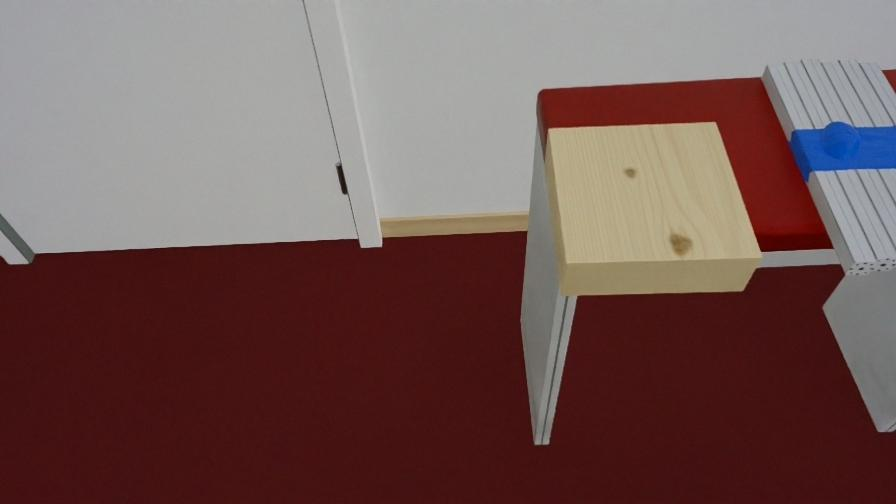

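move --joints '{"left_elbow_rad":-2.1,"left_shoulder_roll_rad":0.25,"right_elbow_rad":-2.0,"right_shoulder_roll_rad":-0.25,"right_shoulder_pitch_rad":0.4,"left_shoulder_pitch_rad":0.4}' --cameras '[]'

move --joints '{"torso_squat_rad":0.9,"torso_pitch_rad":0.4,"head_tilt_rad":0.6,"head_pan_rad":-0.3}' --cameras '[]'

move --target '{"side":"right","x":0.36,"y":-0.24,"z":0.76,"quat_wxyz":[0.7071,0,-0.7071,0]}'

Scene clock: 59.93 s.
Joint torques (N m): left_arm=[-1.05 2.62 3.28 -9.71 -0.03 -2.04 0] | right_arm=[0.36 -5.38 -3.83 -10.08 0.09 -1.86 -0.08]
External joint torques (N m): left_arm=[0.33 -0.65 0.52 0.63 -0.07 -0.1 0.05] | right_arm=[0.89 -0.96 -0.55 -0.55 -0.11 -0.05 -0.13]
Motor temperatures (°C): left_arm=[30 28 32 36 34 33 37] | right_arm=[34 30 32 30 35 36 34]
Wrist force (N): left_arm=[-5.4 -0.9 -2.3] | right_arm=[-6.8 2.6 0.2]
Wrist torque (N m): left_arm=[-0.09 -0.15 0.17] | right_arm=[-0.24 -0.38 -0.12]
Wrist force, peak (N): left_arm=[1.5 1.8 -8.5] | right_arm=[-6.8 3.9 -0.1]
move: done
base_odometry: x=+0.349 y=+1.456 heading=+0.001
lidar_m: 0.55 1.15 1.57 4.03 2.07 1.48 1.40 1.46 1.95 1.70 1.03 0.56
base_status: not commanded
joint_positions: torso_squat_rad=+0.300 torso_shift_rad=+0.000 torso_pitch_rad=+0.200 torso_yaw_rad=+0.000 left_shoulder_pitch_rad=+0.400 left_shoulder_roll_rad=+0.250 left_shoulder_yaw_rad=-0.043 left_elbow_rad=-2.100 left_forearm_roll_rad=-0.014 left_wrist_pitch_rad=+0.002 left_hand_roll_rad=+0.027 left_gripper_m=+0.099 right_shoulder_pitch_rad=+0.400 right_shoulder_roll_rad=-0.250 right_shoulder_yaw_rad=-0.018 right_elbow_rad=-2.000 right_forearm_roll_rad=+0.049 right_wrist_pitch_rad=-0.014 right_hand_roll_rad=+0.035 right_gripper_m=+0.099 head_pan_rad=+0.000 head_tilt_rad=+0.750
joint_status: all done
wheel_motors_off: 0
motor_effort: left_wheel=+21(23) right_wheel=+4(5)
chest: x=-0.1665 y=+0.0001 z=+1.2525 quat_wxyz=(+0.995, +0.000, +0.100, +0.000) (m; base frame)
left_hand: x=+0.2043 y=+0.2753 z=+1.0272 quat_wxyz=(+0.727, +0.065, -0.677, -0.093) (m; base frame)
right_hand: x=+0.1969 y=-0.3147 z=+0.9915 quat_wxyz=(+0.746, -0.130, -0.642, +0.119) (m; base frame)
pictures: none
No camera images: "cameras" was empty.

Scene clock: 62.73 s.
Joint torques (N m): left_arm=[1.87 2.46 3.3 -9.26 -0.05 -2.03 0.02] | right_arm=[3.78 -4.94 -3.65 -9.59 0.05 -1.83 0.1]
External joint torques (N m): left_arm=[-0.3 -0.75 0.69 0.51 -0.09 -0.14 0.07] | right_arm=[0.57 -0.73 -0.36 -0.8 -0.14 -0.1 0.06]
Motor temperatures (°C): left_arm=[30 28 32 36 34 33 37] | right_arm=[34 30 32 30 35 36 34]
Wrist force (N): left_arm=[-4.4 0.1 -3.2] | right_arm=[-6.1 3.1 -0.9]
Wrist torque (N m): left_arm=[-0.22 -0.06 0.15] | right_arm=[-0.24 -0.29 -0.14]
Wrist force, peak (N): left_arm=[-5.8 0.0 -3.7] | right_arm=[-6.8 3.4 -0.6]
move: done
base_odometry: x=+0.349 y=+1.456 heading=+0.001
lidar_m: 0.55 1.14 1.58 4.04 2.06 1.46 1.40 1.46 1.97 1.68 1.03 0.57
base_status: not commanded
joint_positions: torso_squat_rad=+0.900 torso_shift_rad=+0.000 torso_pitch_rad=+0.400 torso_yaw_rad=+0.000 left_shoulder_pitch_rad=+0.400 left_shoulder_roll_rad=+0.250 left_shoulder_yaw_rad=-0.043 left_elbow_rad=-2.100 left_forearm_roll_rad=-0.014 left_wrist_pitch_rad=+0.002 left_hand_roll_rad=+0.027 left_gripper_m=+0.099 right_shoulder_pitch_rad=+0.400 right_shoulder_roll_rad=-0.250 right_shoulder_yaw_rad=-0.018 right_elbow_rad=-2.000 right_forearm_roll_rad=+0.049 right_wrist_pitch_rad=-0.014 right_hand_roll_rad=+0.035 right_gripper_m=+0.099 head_pan_rad=-0.300 head_tilt_rad=+0.600
joint_status: all done
wheel_motors_off: 0
motor_effort: left_wheel=+20(22) right_wheel=+2(6)
chest: x=-0.1075 y=+0.0001 z=+1.0006 quat_wxyz=(+0.980, +0.000, +0.199, +0.000) (m; base frame)
left_hand: x=+0.2111 y=+0.2753 z=+0.7061 quat_wxyz=(+0.791, +0.055, -0.601, -0.099) (m; base frame)
right_hand: x=+0.1968 y=-0.3147 z=+0.6726 quat_wxyz=(+0.807, -0.117, -0.564, +0.131) (m; base frame)
pictures: none
No camera images: "cameras" was empty.

Scene clock: 63.90 s.
Joint torques (N m): left_arm=[1.8 2.4 3.43 -9.33 -0.08 -2.03 -0.05] | right_arm=[-5.12 -0.96 -2.29 -10.4 0.06 -1.92 -0.1]
External joint torques (N m): left_arm=[-0.37 -0.81 0.82 0.44 -0.13 -0.14 0] | right_arm=[0.67 0.95 -1.4 -0.26 -0.18 0 -0.15]
Motor temperatures (°C): left_arm=[30 28 32 36 34 33 37] | right_arm=[34 30 32 30 35 36 34]
Wrist force (N): left_arm=[-4.7 0.4 -3.2] | right_arm=[-7.1 1.1 1.0]
Wrist torque (N m): left_arm=[-0.22 -0.06 0.15] | right_arm=[-0.17 -0.40 -0.13]
Wrist force, peak (N): left_arm=[-5.7 -0.2 -3.9] | right_arm=[-7.8 2.9 0.4]
move: done
base_odometry: x=+0.349 y=+1.456 heading=+0.001
lidar_m: 0.56 1.14 1.57 4.03 2.07 1.48 1.39 1.47 1.96 1.67 1.04 0.56
base_status: not commanded
joint_positions: torso_squat_rad=+0.900 torso_shift_rad=+0.000 torso_pitch_rad=+0.400 torso_yaw_rad=+0.000 left_shoulder_pitch_rad=+0.400 left_shoulder_roll_rad=+0.250 left_shoulder_yaw_rad=-0.043 left_elbow_rad=-2.100 left_forearm_roll_rad=-0.014 left_wrist_pitch_rad=+0.002 left_hand_roll_rad=+0.027 left_gripper_m=+0.099 right_shoulder_pitch_rad=-0.116 right_shoulder_roll_rad=-0.065 right_shoulder_yaw_rad=-0.056 right_elbow_rad=-1.818 right_forearm_roll_rad=-0.040 right_wrist_pitch_rad=-0.042 right_hand_roll_rad=-0.025 right_gripper_m=+0.099 head_pan_rad=-0.300 head_tilt_rad=+0.600
joint_status: all done
wheel_motors_off: 0
motor_effort: left_wheel=+20(21) right_wheel=+2(5)
chest: x=-0.1075 y=+0.0001 z=+1.0006 quat_wxyz=(+0.980, +0.000, +0.199, +0.000) (m; base frame)
left_hand: x=+0.2111 y=+0.2753 z=+0.7061 quat_wxyz=(+0.791, +0.055, -0.601, -0.099) (m; base frame)
right_hand: x=+0.3601 y=-0.2398 z=+0.7601 quat_wxyz=(+0.707, +0.000, -0.707, +0.000) (m; base frame)
right_hand_status: reached (checked arc, planned for 0.8 s): 0 mm and 0.0 deg off.
pictures: head_camera, left_wrist_camera, right_wrist_camera
camera_calibration:
head_camera: T_world_to_cam=[[-0.282666, -0.955412, 0.0853673, -0.103888], [-0.780803, 0.177482, -0.599038, 0.74902], [0.557177, -0.235983, -0.796157, 0.88689], [0, 0, 0, 1]] pos_world=[0.0613169, -0.0229024, 1.16366]
left_wrist_camera: T_world_to_cam=[[0.268276, -0.197301, 0.942921, -0.668703], [-0.515139, -0.856485, -0.0326499, 0.39665], [0.814039, -0.476976, -0.331411, 0.266003], [0, 0, 0, 1]] pos_world=[0.167189, 0.334666, 0.731641]
right_wrist_camera: T_world_to_cam=[[0.0264299, -0.0290469, -0.999229, 0.741826], [-0.50695, 0.861118, -0.0384411, 0.445391], [0.86157, 0.507575, 0.00803395, -0.122439], [0, 0, 0, 1]] pos_world=[0.311674, -0.299839, 0.759359]

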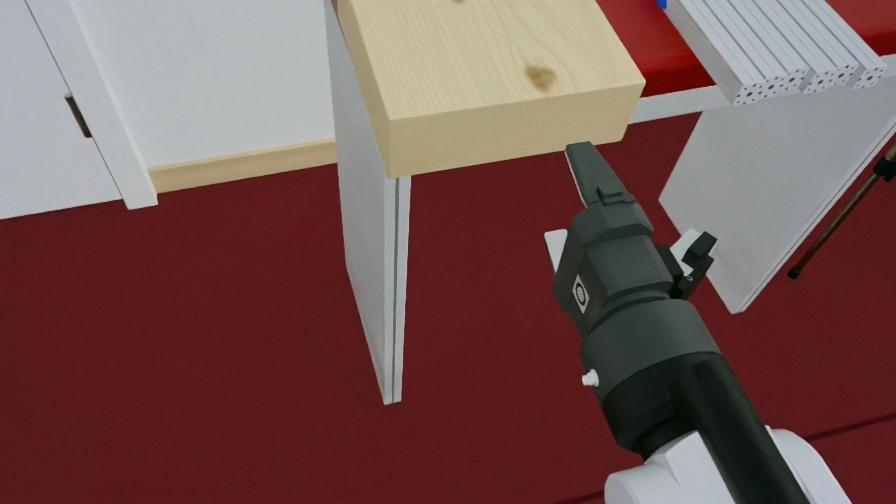

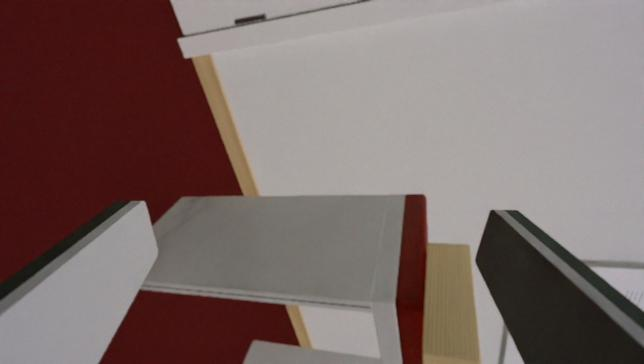

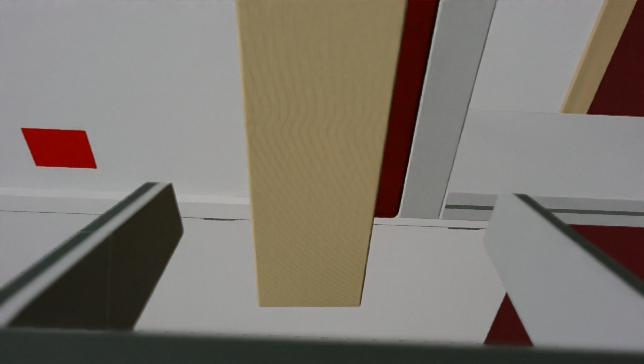

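move --target '{"side":"right","x":0.43,"y":-0.238,"z":0.762,"quat_wxyz":[0.7071,0,-0.7071,0]}' --cameras '[]'

move --target '{"side":"right","x":0.487,"y":-0.238,"z":0.762,"quat_wxyz":[0.7071,0,-0.7071,0]}' --min_time_s 1.5

Scene clock: 68.57 s.
Joint torques (N m): left_arm=[1.77 2.47 3.34 -9.24 0.12 -2.07 -0.04] | right_arm=[-9.58 -3.49 -1.9 -10.73 0.24 -2 0.05]
External joint torques (N m): left_arm=[-0.4 -0.74 0.73 0.53 0.08 -0.17 0.01] | right_arm=[0.54 -0.51 -1.19 -0.56 0 -0.08 0]
Motor temperatures (°C): left_arm=[30 28 32 36 34 33 37] | right_arm=[34 30 32 30 35 36 34]
Wrist force (N): left_arm=[-5.2 -0.1 -3.3] | right_arm=[-8.0 0.7 1.0]
Wrist torque (N m): left_arm=[-0.20 -0.17 0.15] | right_arm=[-0.13 -0.53 -0.12]
Wrist force, peak (N): left_arm=[-5.7 -0.4 -4.1] | right_arm=[-8.3 0.5 1.8]
move: done
base_odometry: x=+0.349 y=+1.456 heading=+0.001
lidar_m: 0.55 1.14 1.57 4.03 2.07 1.48 1.40 1.47 1.95 1.68 1.04 0.55
base_status: not commanded
joint_positions: torso_squat_rad=+0.900 torso_shift_rad=+0.000 torso_pitch_rad=+0.400 torso_yaw_rad=+0.000 left_shoulder_pitch_rad=+0.400 left_shoulder_roll_rad=+0.250 left_shoulder_yaw_rad=-0.043 left_elbow_rad=-2.100 left_forearm_roll_rad=-0.014 left_wrist_pitch_rad=+0.002 left_hand_roll_rad=+0.027 left_gripper_m=+0.099 right_shoulder_pitch_rad=-0.375 right_shoulder_roll_rad=-0.081 right_shoulder_yaw_rad=-0.127 right_elbow_rad=-1.590 right_forearm_roll_rad=-0.039 right_wrist_pitch_rad=-0.019 right_hand_roll_rad=-0.020 right_gripper_m=+0.099 head_pan_rad=-0.300 head_tilt_rad=+0.600
joint_status: all done
wheel_motors_off: 0
motor_effort: left_wheel=+19(21) right_wheel=+0(5)
chest: x=-0.1075 y=+0.0001 z=+1.0006 quat_wxyz=(+0.980, +0.000, +0.199, +0.000) (m; base frame)
left_hand: x=+0.2111 y=+0.2753 z=+0.7061 quat_wxyz=(+0.791, +0.055, -0.601, -0.099) (m; base frame)
right_hand: x=+0.4300 y=-0.2378 z=+0.7621 quat_wxyz=(+0.707, +0.000, -0.707, +0.000) (m; base frame)
right_hand_status: reached (checked arc, planned for 0.6 s): 0 mm and 0.0 deg off.
pictures: none
No camera images: "cameras" was empty.

Scene clock: 70.40 s.
Joint torques (N m): left_arm=[1.95 2.48 3.18 -9.24 0.05 -2.09 -0.06] | right_arm=[-15.47 -6.05 -2.7 -10.17 -0.12 -2.13 -0.14]
External joint torques (N m): left_arm=[-0.22 -0.73 0.56 0.53 0.01 -0.2 -0.01] | right_arm=[-1.76 -1.65 -2.1 -0.07 -0.36 -0.21 -0.19]
Motor temperatures (°C): left_arm=[30 28 32 36 34 33 37] | right_arm=[34 30 32 30 35 36 34]
Wrist force (N): left_arm=[-5.3 0.3 -3.5] | right_arm=[-7.7 0.7 1.2]
Wrist torque (N m): left_arm=[-0.22 -0.15 0.19] | right_arm=[-0.16 -0.47 -0.10]
Wrist force, peak (N): left_arm=[-5.6 0.0 -4.1] | right_arm=[-7.7 0.1 1.5]
move: done
base_odometry: x=+0.349 y=+1.456 heading=+0.001
lidar_m: 0.55 1.14 1.58 4.05 2.06 1.47 1.41 1.47 1.96 1.69 1.03 0.58
base_status: not commanded
joint_positions: torso_squat_rad=+0.900 torso_shift_rad=+0.000 torso_pitch_rad=+0.400 torso_yaw_rad=+0.000 left_shoulder_pitch_rad=+0.400 left_shoulder_roll_rad=+0.250 left_shoulder_yaw_rad=-0.043 left_elbow_rad=-2.100 left_forearm_roll_rad=-0.014 left_wrist_pitch_rad=+0.002 left_hand_roll_rad=+0.027 left_gripper_m=+0.099 right_shoulder_pitch_rad=-0.594 right_shoulder_roll_rad=-0.116 right_shoulder_yaw_rad=-0.180 right_elbow_rad=-1.333 right_forearm_roll_rad=-0.040 right_wrist_pitch_rad=-0.061 right_hand_roll_rad=-0.020 right_gripper_m=+0.099 head_pan_rad=-0.300 head_tilt_rad=+0.600
joint_status: all done
wheel_motors_off: 0
motor_effort: left_wheel=+20(21) right_wheel=+3(3)
chest: x=-0.1075 y=+0.0001 z=+1.0006 quat_wxyz=(+0.980, +0.000, +0.199, +0.000) (m; base frame)
left_hand: x=+0.2111 y=+0.2753 z=+0.7061 quat_wxyz=(+0.791, +0.055, -0.601, -0.099) (m; base frame)
right_hand: x=+0.4868 y=-0.2377 z=+0.7618 quat_wxyz=(+0.707, +0.000, -0.707, +0.000) (m; base frame)
right_hand_status: reached (checked arc, planned for 1.5 s): 0 mm and 0.0 deg off.
pictures: head_camera, left_wrist_camera, right_wrist_camera
camera_calibration:
head_camera: T_world_to_cam=[[-0.282666, -0.955412, 0.0853673, -0.103916], [-0.780803, 0.177482, -0.599038, 0.748942], [0.557177, -0.235983, -0.796157, 0.886946], [0, 0, 0, 1]] pos_world=[0.0612169, -0.0229024, 1.16366]
left_wrist_camera: T_world_to_cam=[[0.268262, -0.197324, 0.94292, -0.668692], [-0.515146, -0.856479, -0.0326749, 0.396668], [0.814039, -0.476976, -0.331411, 0.266003], [0, 0, 0, 1]] pos_world=[0.167189, 0.334666, 0.731641]
right_wrist_camera: T_world_to_cam=[[0.0256052, -0.0288276, -0.999256, 0.740681], [-0.506871, 0.861191, -0.0378327, 0.507401], [0.861642, 0.507463, 0.00743905, -0.232289], [0, 0, 0, 1]] pos_world=[0.438371, -0.297739, 0.761055]

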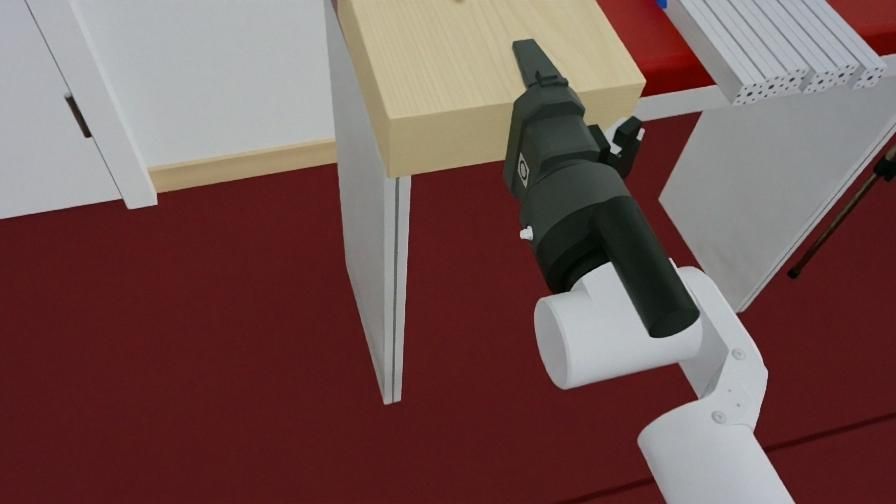

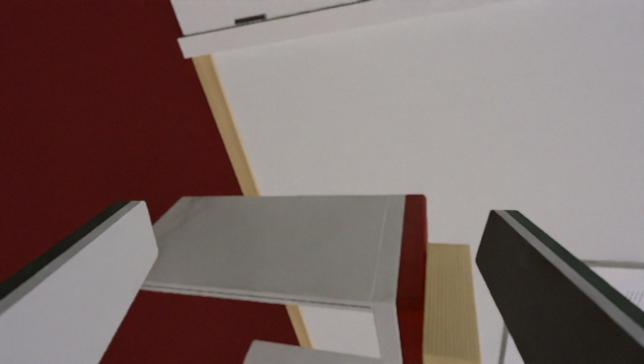

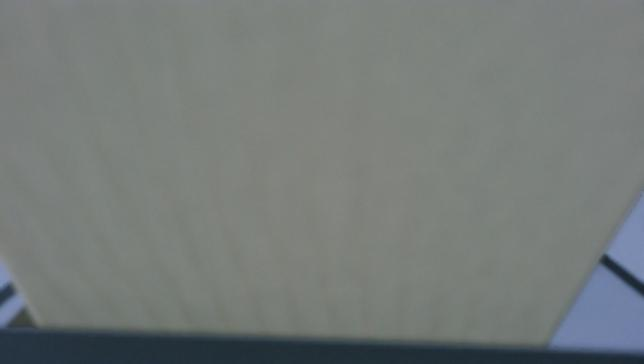

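move --joints '{"right_gripper_m":0.05}' --cameras '["head_camera","right_wrist_camera"]'

move --target '{"side":"right","x":0.487,"y":-0.238,"z":0.80,"quat_wxyz":[0.7071,0,-0.7071,0]}' --min_time_s 1.5 --cameras '["head_camera","right_wrist_camera"]'

Scene clock: 73.03 s.
Joint torques (N m): left_arm=[1.8 2.23 3.51 -9.21 -0.05 -2.19 -0.06] | right_arm=[-11.09 -4.6 -1.86 -3.4 0.07 2.35 0.03]
External joint torques (N m): left_arm=[-0.35 -0.97 0.89 0.57 -0.09 -0.29 -0.01] | right_arm=[2.65 -0.19 -1.25 6.7 -0.17 4.27 -0.02]
Motor temperatures (°C): left_arm=[30 28 32 36 34 33 37] | right_arm=[34 30 32 30 35 36 34]
Wrist force (N): left_arm=[-5.2 -0.1 -3.6] | right_arm=[7.9 -0.2 13.8]
Wrist torque (N m): left_arm=[-0.19 -0.17 0.15] | right_arm=[-0.10 -1.37 -0.35]
Wrist force, peak (N): left_arm=[-5.7 -0.4 -4.0] | right_arm=[9.7 -0.7 14.4]
move: off_target
base_odometry: x=+0.349 y=+1.456 heading=+0.001
lidar_m: 0.55 1.13 1.57 4.05 2.07 1.47 1.40 1.47 1.96 1.69 1.04 0.57
base_status: not commanded
joint_positions: torso_squat_rad=+0.900 torso_shift_rad=+0.000 torso_pitch_rad=+0.399 torso_yaw_rad=+0.000 left_shoulder_pitch_rad=+0.400 left_shoulder_roll_rad=+0.250 left_shoulder_yaw_rad=-0.043 left_elbow_rad=-2.100 left_forearm_roll_rad=-0.014 left_wrist_pitch_rad=+0.002 left_hand_roll_rad=+0.027 left_gripper_m=+0.099 right_shoulder_pitch_rad=-0.595 right_shoulder_roll_rad=-0.116 right_shoulder_yaw_rad=-0.180 right_elbow_rad=-1.335 right_forearm_roll_rad=-0.040 right_wrist_pitch_rad=-0.062 right_hand_roll_rad=-0.020 right_gripper_m=+0.077 head_pan_rad=-0.300 head_tilt_rad=+0.600
joint_status: right_gripper_m off_target (ended at +0.077, target +0.050)
wheel_motors_off: 0
motor_effort: left_wheel=+20(20) right_wheel=+5(6)
chest: x=-0.1078 y=+0.0001 z=+1.0007 quat_wxyz=(+0.980, +0.000, +0.198, +0.000) (m; base frame)
left_hand: x=+0.2110 y=+0.2753 z=+0.7063 quat_wxyz=(+0.791, +0.055, -0.601, -0.099) (m; base frame)
right_hand: x=+0.4871 y=-0.2377 z=+0.7640 quat_wxyz=(+0.706, +0.000, -0.709, +0.000) (m; base frame)
pictures: head_camera, right_wrist_camera
camera_calibration:
head_camera: T_world_to_cam=[[-0.282858, -0.955369, 0.0852096, -0.103849], [-0.780373, 0.177571, -0.599572, 0.749345], [0.557682, -0.236089, -0.795772, 0.886845], [0, 0, 0, 1]] pos_world=[0.0608167, -0.0229019, 1.16386]
right_wrist_camera: T_world_to_cam=[[0.0302785, -0.0289056, -0.999123, 0.74042], [-0.506965, 0.861025, -0.0402739, 0.509401], [0.861435, 0.50774, 0.0114164, -0.235488], [0, 0, 0, 1]] pos_world=[0.438687, -0.297638, 0.762975]

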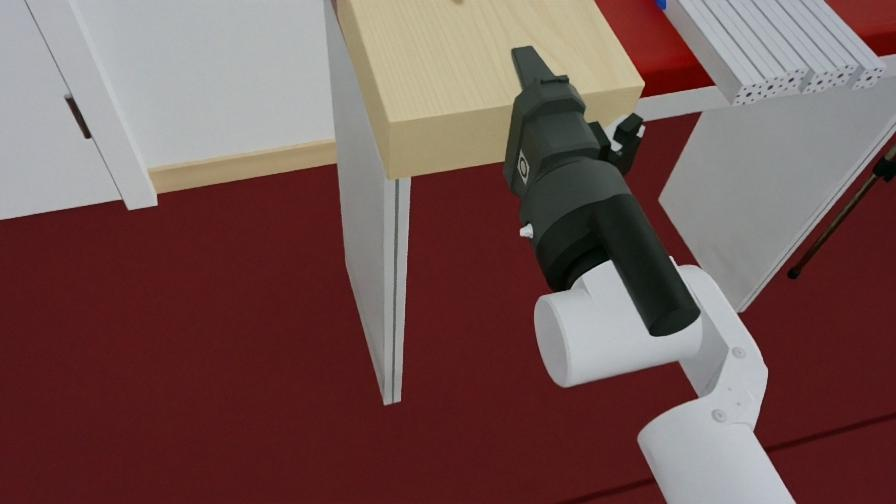

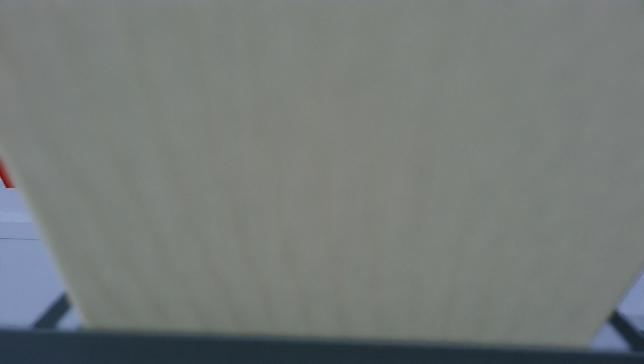

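Scene clock: 74.87 s.
Joint torques (N m): left_arm=[1.99 2.48 3.22 -9.15 0.13 -2.12 -0.06] | right_arm=[-26.03 -4.86 -3.73 -25.35 0.05 -9.07 -0.22]
External joint torques (N m): left_arm=[-0.19 -0.72 0.61 0.61 0.09 -0.22 -0.01] | right_arm=[-12.48 -0.52 -3.08 -15.08 -0.19 -7.15 -0.27]
Motor temperatures (°C): left_arm=[30 28 32 36 34 33 37] | right_arm=[34 30 32 31 35 36 34]
Wrist force (N): left_arm=[-5.1 -0.1 -3.4] | right_arm=[-28.3 2.1 -0.2]
Wrist torque (N m): left_arm=[-0.20 -0.14 0.15] | right_arm=[-0.20 1.61 0.34]
Wrist force, peak (N): left_arm=[-5.4 -0.4 -4.3] | right_arm=[-29.1 1.7 0.2]
move: done
base_odometry: x=+0.349 y=+1.456 heading=+0.001
lidar_m: 0.56 1.14 1.57 4.05 2.07 1.48 1.40 1.47 1.96 1.69 1.04 0.56
base_status: not commanded
joint_positions: torso_squat_rad=+0.900 torso_shift_rad=+0.000 torso_pitch_rad=+0.401 torso_yaw_rad=+0.000 left_shoulder_pitch_rad=+0.400 left_shoulder_roll_rad=+0.250 left_shoulder_yaw_rad=-0.043 left_elbow_rad=-2.100 left_forearm_roll_rad=-0.014 left_wrist_pitch_rad=+0.002 left_hand_roll_rad=+0.027 left_gripper_m=+0.099 right_shoulder_pitch_rad=-0.576 right_shoulder_roll_rad=-0.115 right_shoulder_yaw_rad=-0.182 right_elbow_rad=-1.494 right_forearm_roll_rad=-0.041 right_wrist_pitch_rad=+0.091 right_hand_roll_rad=-0.021 right_gripper_m=+0.074 head_pan_rad=-0.300 head_tilt_rad=+0.600
joint_status: all done
wheel_motors_off: 0
motor_effort: left_wheel=+19(21) right_wheel=+4(6)
chest: x=-0.1071 y=+0.0000 z=+1.0006 quat_wxyz=(+0.980, +0.000, +0.199, +0.000) (m; base frame)
left_hand: x=+0.2112 y=+0.2753 z=+0.7058 quat_wxyz=(+0.791, +0.055, -0.601, -0.099) (m; base frame)
right_hand: x=+0.4864 y=-0.2384 z=+0.7951 quat_wxyz=(+0.710, +0.000, -0.704, +0.000) (m; base frame)
right_hand_status: reached (checked arc, planned for 1.5 s): 5 mm and 0.5 deg off.
pictures: head_camera, right_wrist_camera
camera_calibration:
head_camera: T_world_to_cam=[[-0.282615, -0.955417, 0.0854772, -0.103956], [-0.781314, 0.177583, -0.598342, 0.748535], [0.556487, -0.235885, -0.796668, 0.887071], [0, 0, 0, 1]] pos_world=[0.0618172, -0.0230024, 1.16347]
right_wrist_camera: T_world_to_cam=[[0.017231, -0.0291557, -0.999426, 0.778119], [-0.506586, 0.861524, -0.0338667, 0.505804], [0.862017, 0.506879, 0.0000750851, -0.22635], [0, 0, 0, 1]] pos_world=[0.437943, -0.298343, 0.79482]

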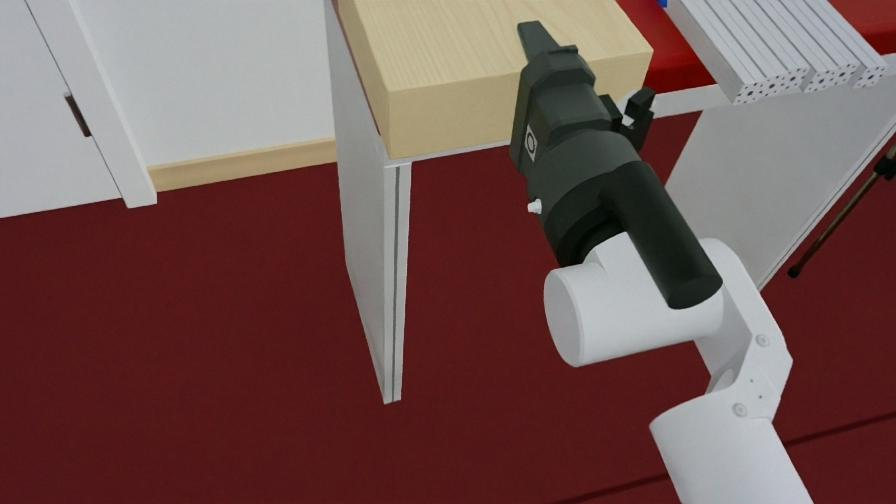

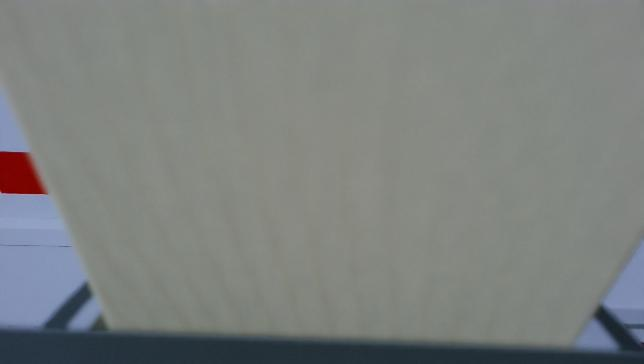

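move --target '{"side":"right","x":0.47,"y":-0.24,"z":0.86,"quat_wxyz":[0.7071,0,-0.7071,0]}' --min_time_s 1.5 --cameras '["head_camera","right_wrist_camera"]'

Scene clock: 78.03 s.
Joint torques (N m): left_arm=[2.04 2.48 3.65 -9.1 0.01 -2.13 -0.07] | right_arm=[-24.87 -8.14 -2.11 -24.77 -0.3 -9.14 -0.66]
External joint torques (N m): left_arm=[-0.14 -0.73 1.04 0.67 -0.03 -0.23 -0.02] | right_arm=[-12.2 -3.99 -1.32 -14.61 -0.54 -7.22 -0.71]
Motor temperatures (°C): left_arm=[30 28 32 36 34 33 37] | right_arm=[34 30 32 31 35 37 34]
Wrist force (N): left_arm=[-4.9 -0.4 -3.8] | right_arm=[-28.7 1.5 -0.4]
Wrist torque (N m): left_arm=[-0.10 -0.11 0.19] | right_arm=[-0.10 1.56 0.34]
Wrist force, peak (N): left_arm=[-5.3 -0.6 -4.4] | right_arm=[-29.8 1.6 -0.3]
move: done
base_odometry: x=+0.349 y=+1.456 heading=+0.001
lidar_m: 0.55 1.16 1.58 4.04 2.07 1.48 1.40 1.46 1.97 1.68 1.03 0.56
base_status: not commanded
joint_positions: torso_squat_rad=+0.900 torso_shift_rad=+0.000 torso_pitch_rad=+0.401 torso_yaw_rad=+0.000 left_shoulder_pitch_rad=+0.400 left_shoulder_roll_rad=+0.250 left_shoulder_yaw_rad=-0.043 left_elbow_rad=-2.100 left_forearm_roll_rad=-0.014 left_wrist_pitch_rad=+0.002 left_hand_roll_rad=+0.027 left_gripper_m=+0.099 right_shoulder_pitch_rad=-0.528 right_shoulder_roll_rad=-0.117 right_shoulder_yaw_rad=-0.181 right_elbow_rad=-1.783 right_forearm_roll_rad=-0.047 right_wrist_pitch_rad=+0.328 right_hand_roll_rad=-0.026 right_gripper_m=+0.074 head_pan_rad=-0.300 head_tilt_rad=+0.600
joint_status: all done
wheel_motors_off: 0
motor_effort: left_wheel=+20(21) right_wheel=+5(5)
chest: x=-0.1071 y=+0.0000 z=+1.0006 quat_wxyz=(+0.980, +0.000, +0.199, +0.000) (m; base frame)
left_hand: x=+0.2112 y=+0.2753 z=+0.7057 quat_wxyz=(+0.791, +0.055, -0.601, -0.099) (m; base frame)
right_hand: x=+0.4691 y=-0.2403 z=+0.8560 quat_wxyz=(+0.708, +0.000, -0.706, +0.000) (m; base frame)
right_hand_status: reached (checked arc, planned for 1.5 s): 4 mm and 0.2 deg off.
pictures: head_camera, right_wrist_camera
camera_calibration:
head_camera: T_world_to_cam=[[-0.282601, -0.955418, 0.0855202, -0.104007], [-0.781367, 0.177567, -0.598276, 0.748462], [0.556418, -0.235896, -0.796713, 0.887128], [0, 0, 0, 1]] pos_world=[0.0618173, -0.0230024, 1.16347]
right_wrist_camera: T_world_to_cam=[[0.0233366, -0.0287576, -0.999314, 0.836307], [-0.506231, 0.86162, -0.0366169, 0.502968], [0.862082, 0.506738, 0.0055493, -0.215249], [0, 0, 0, 1]] pos_world=[0.420663, -0.300243, 0.855345]

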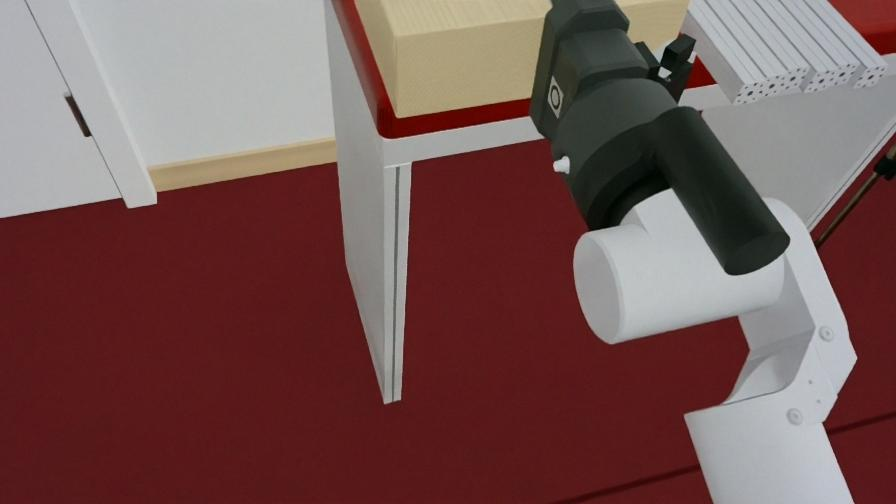

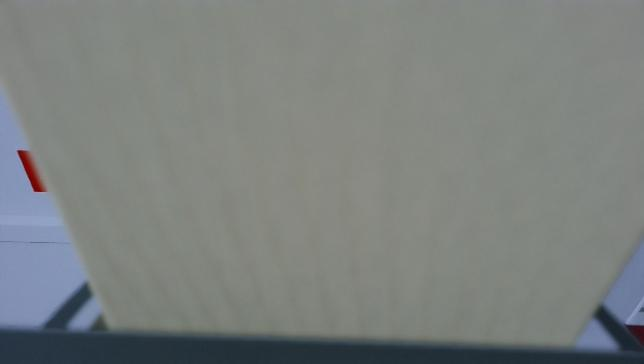

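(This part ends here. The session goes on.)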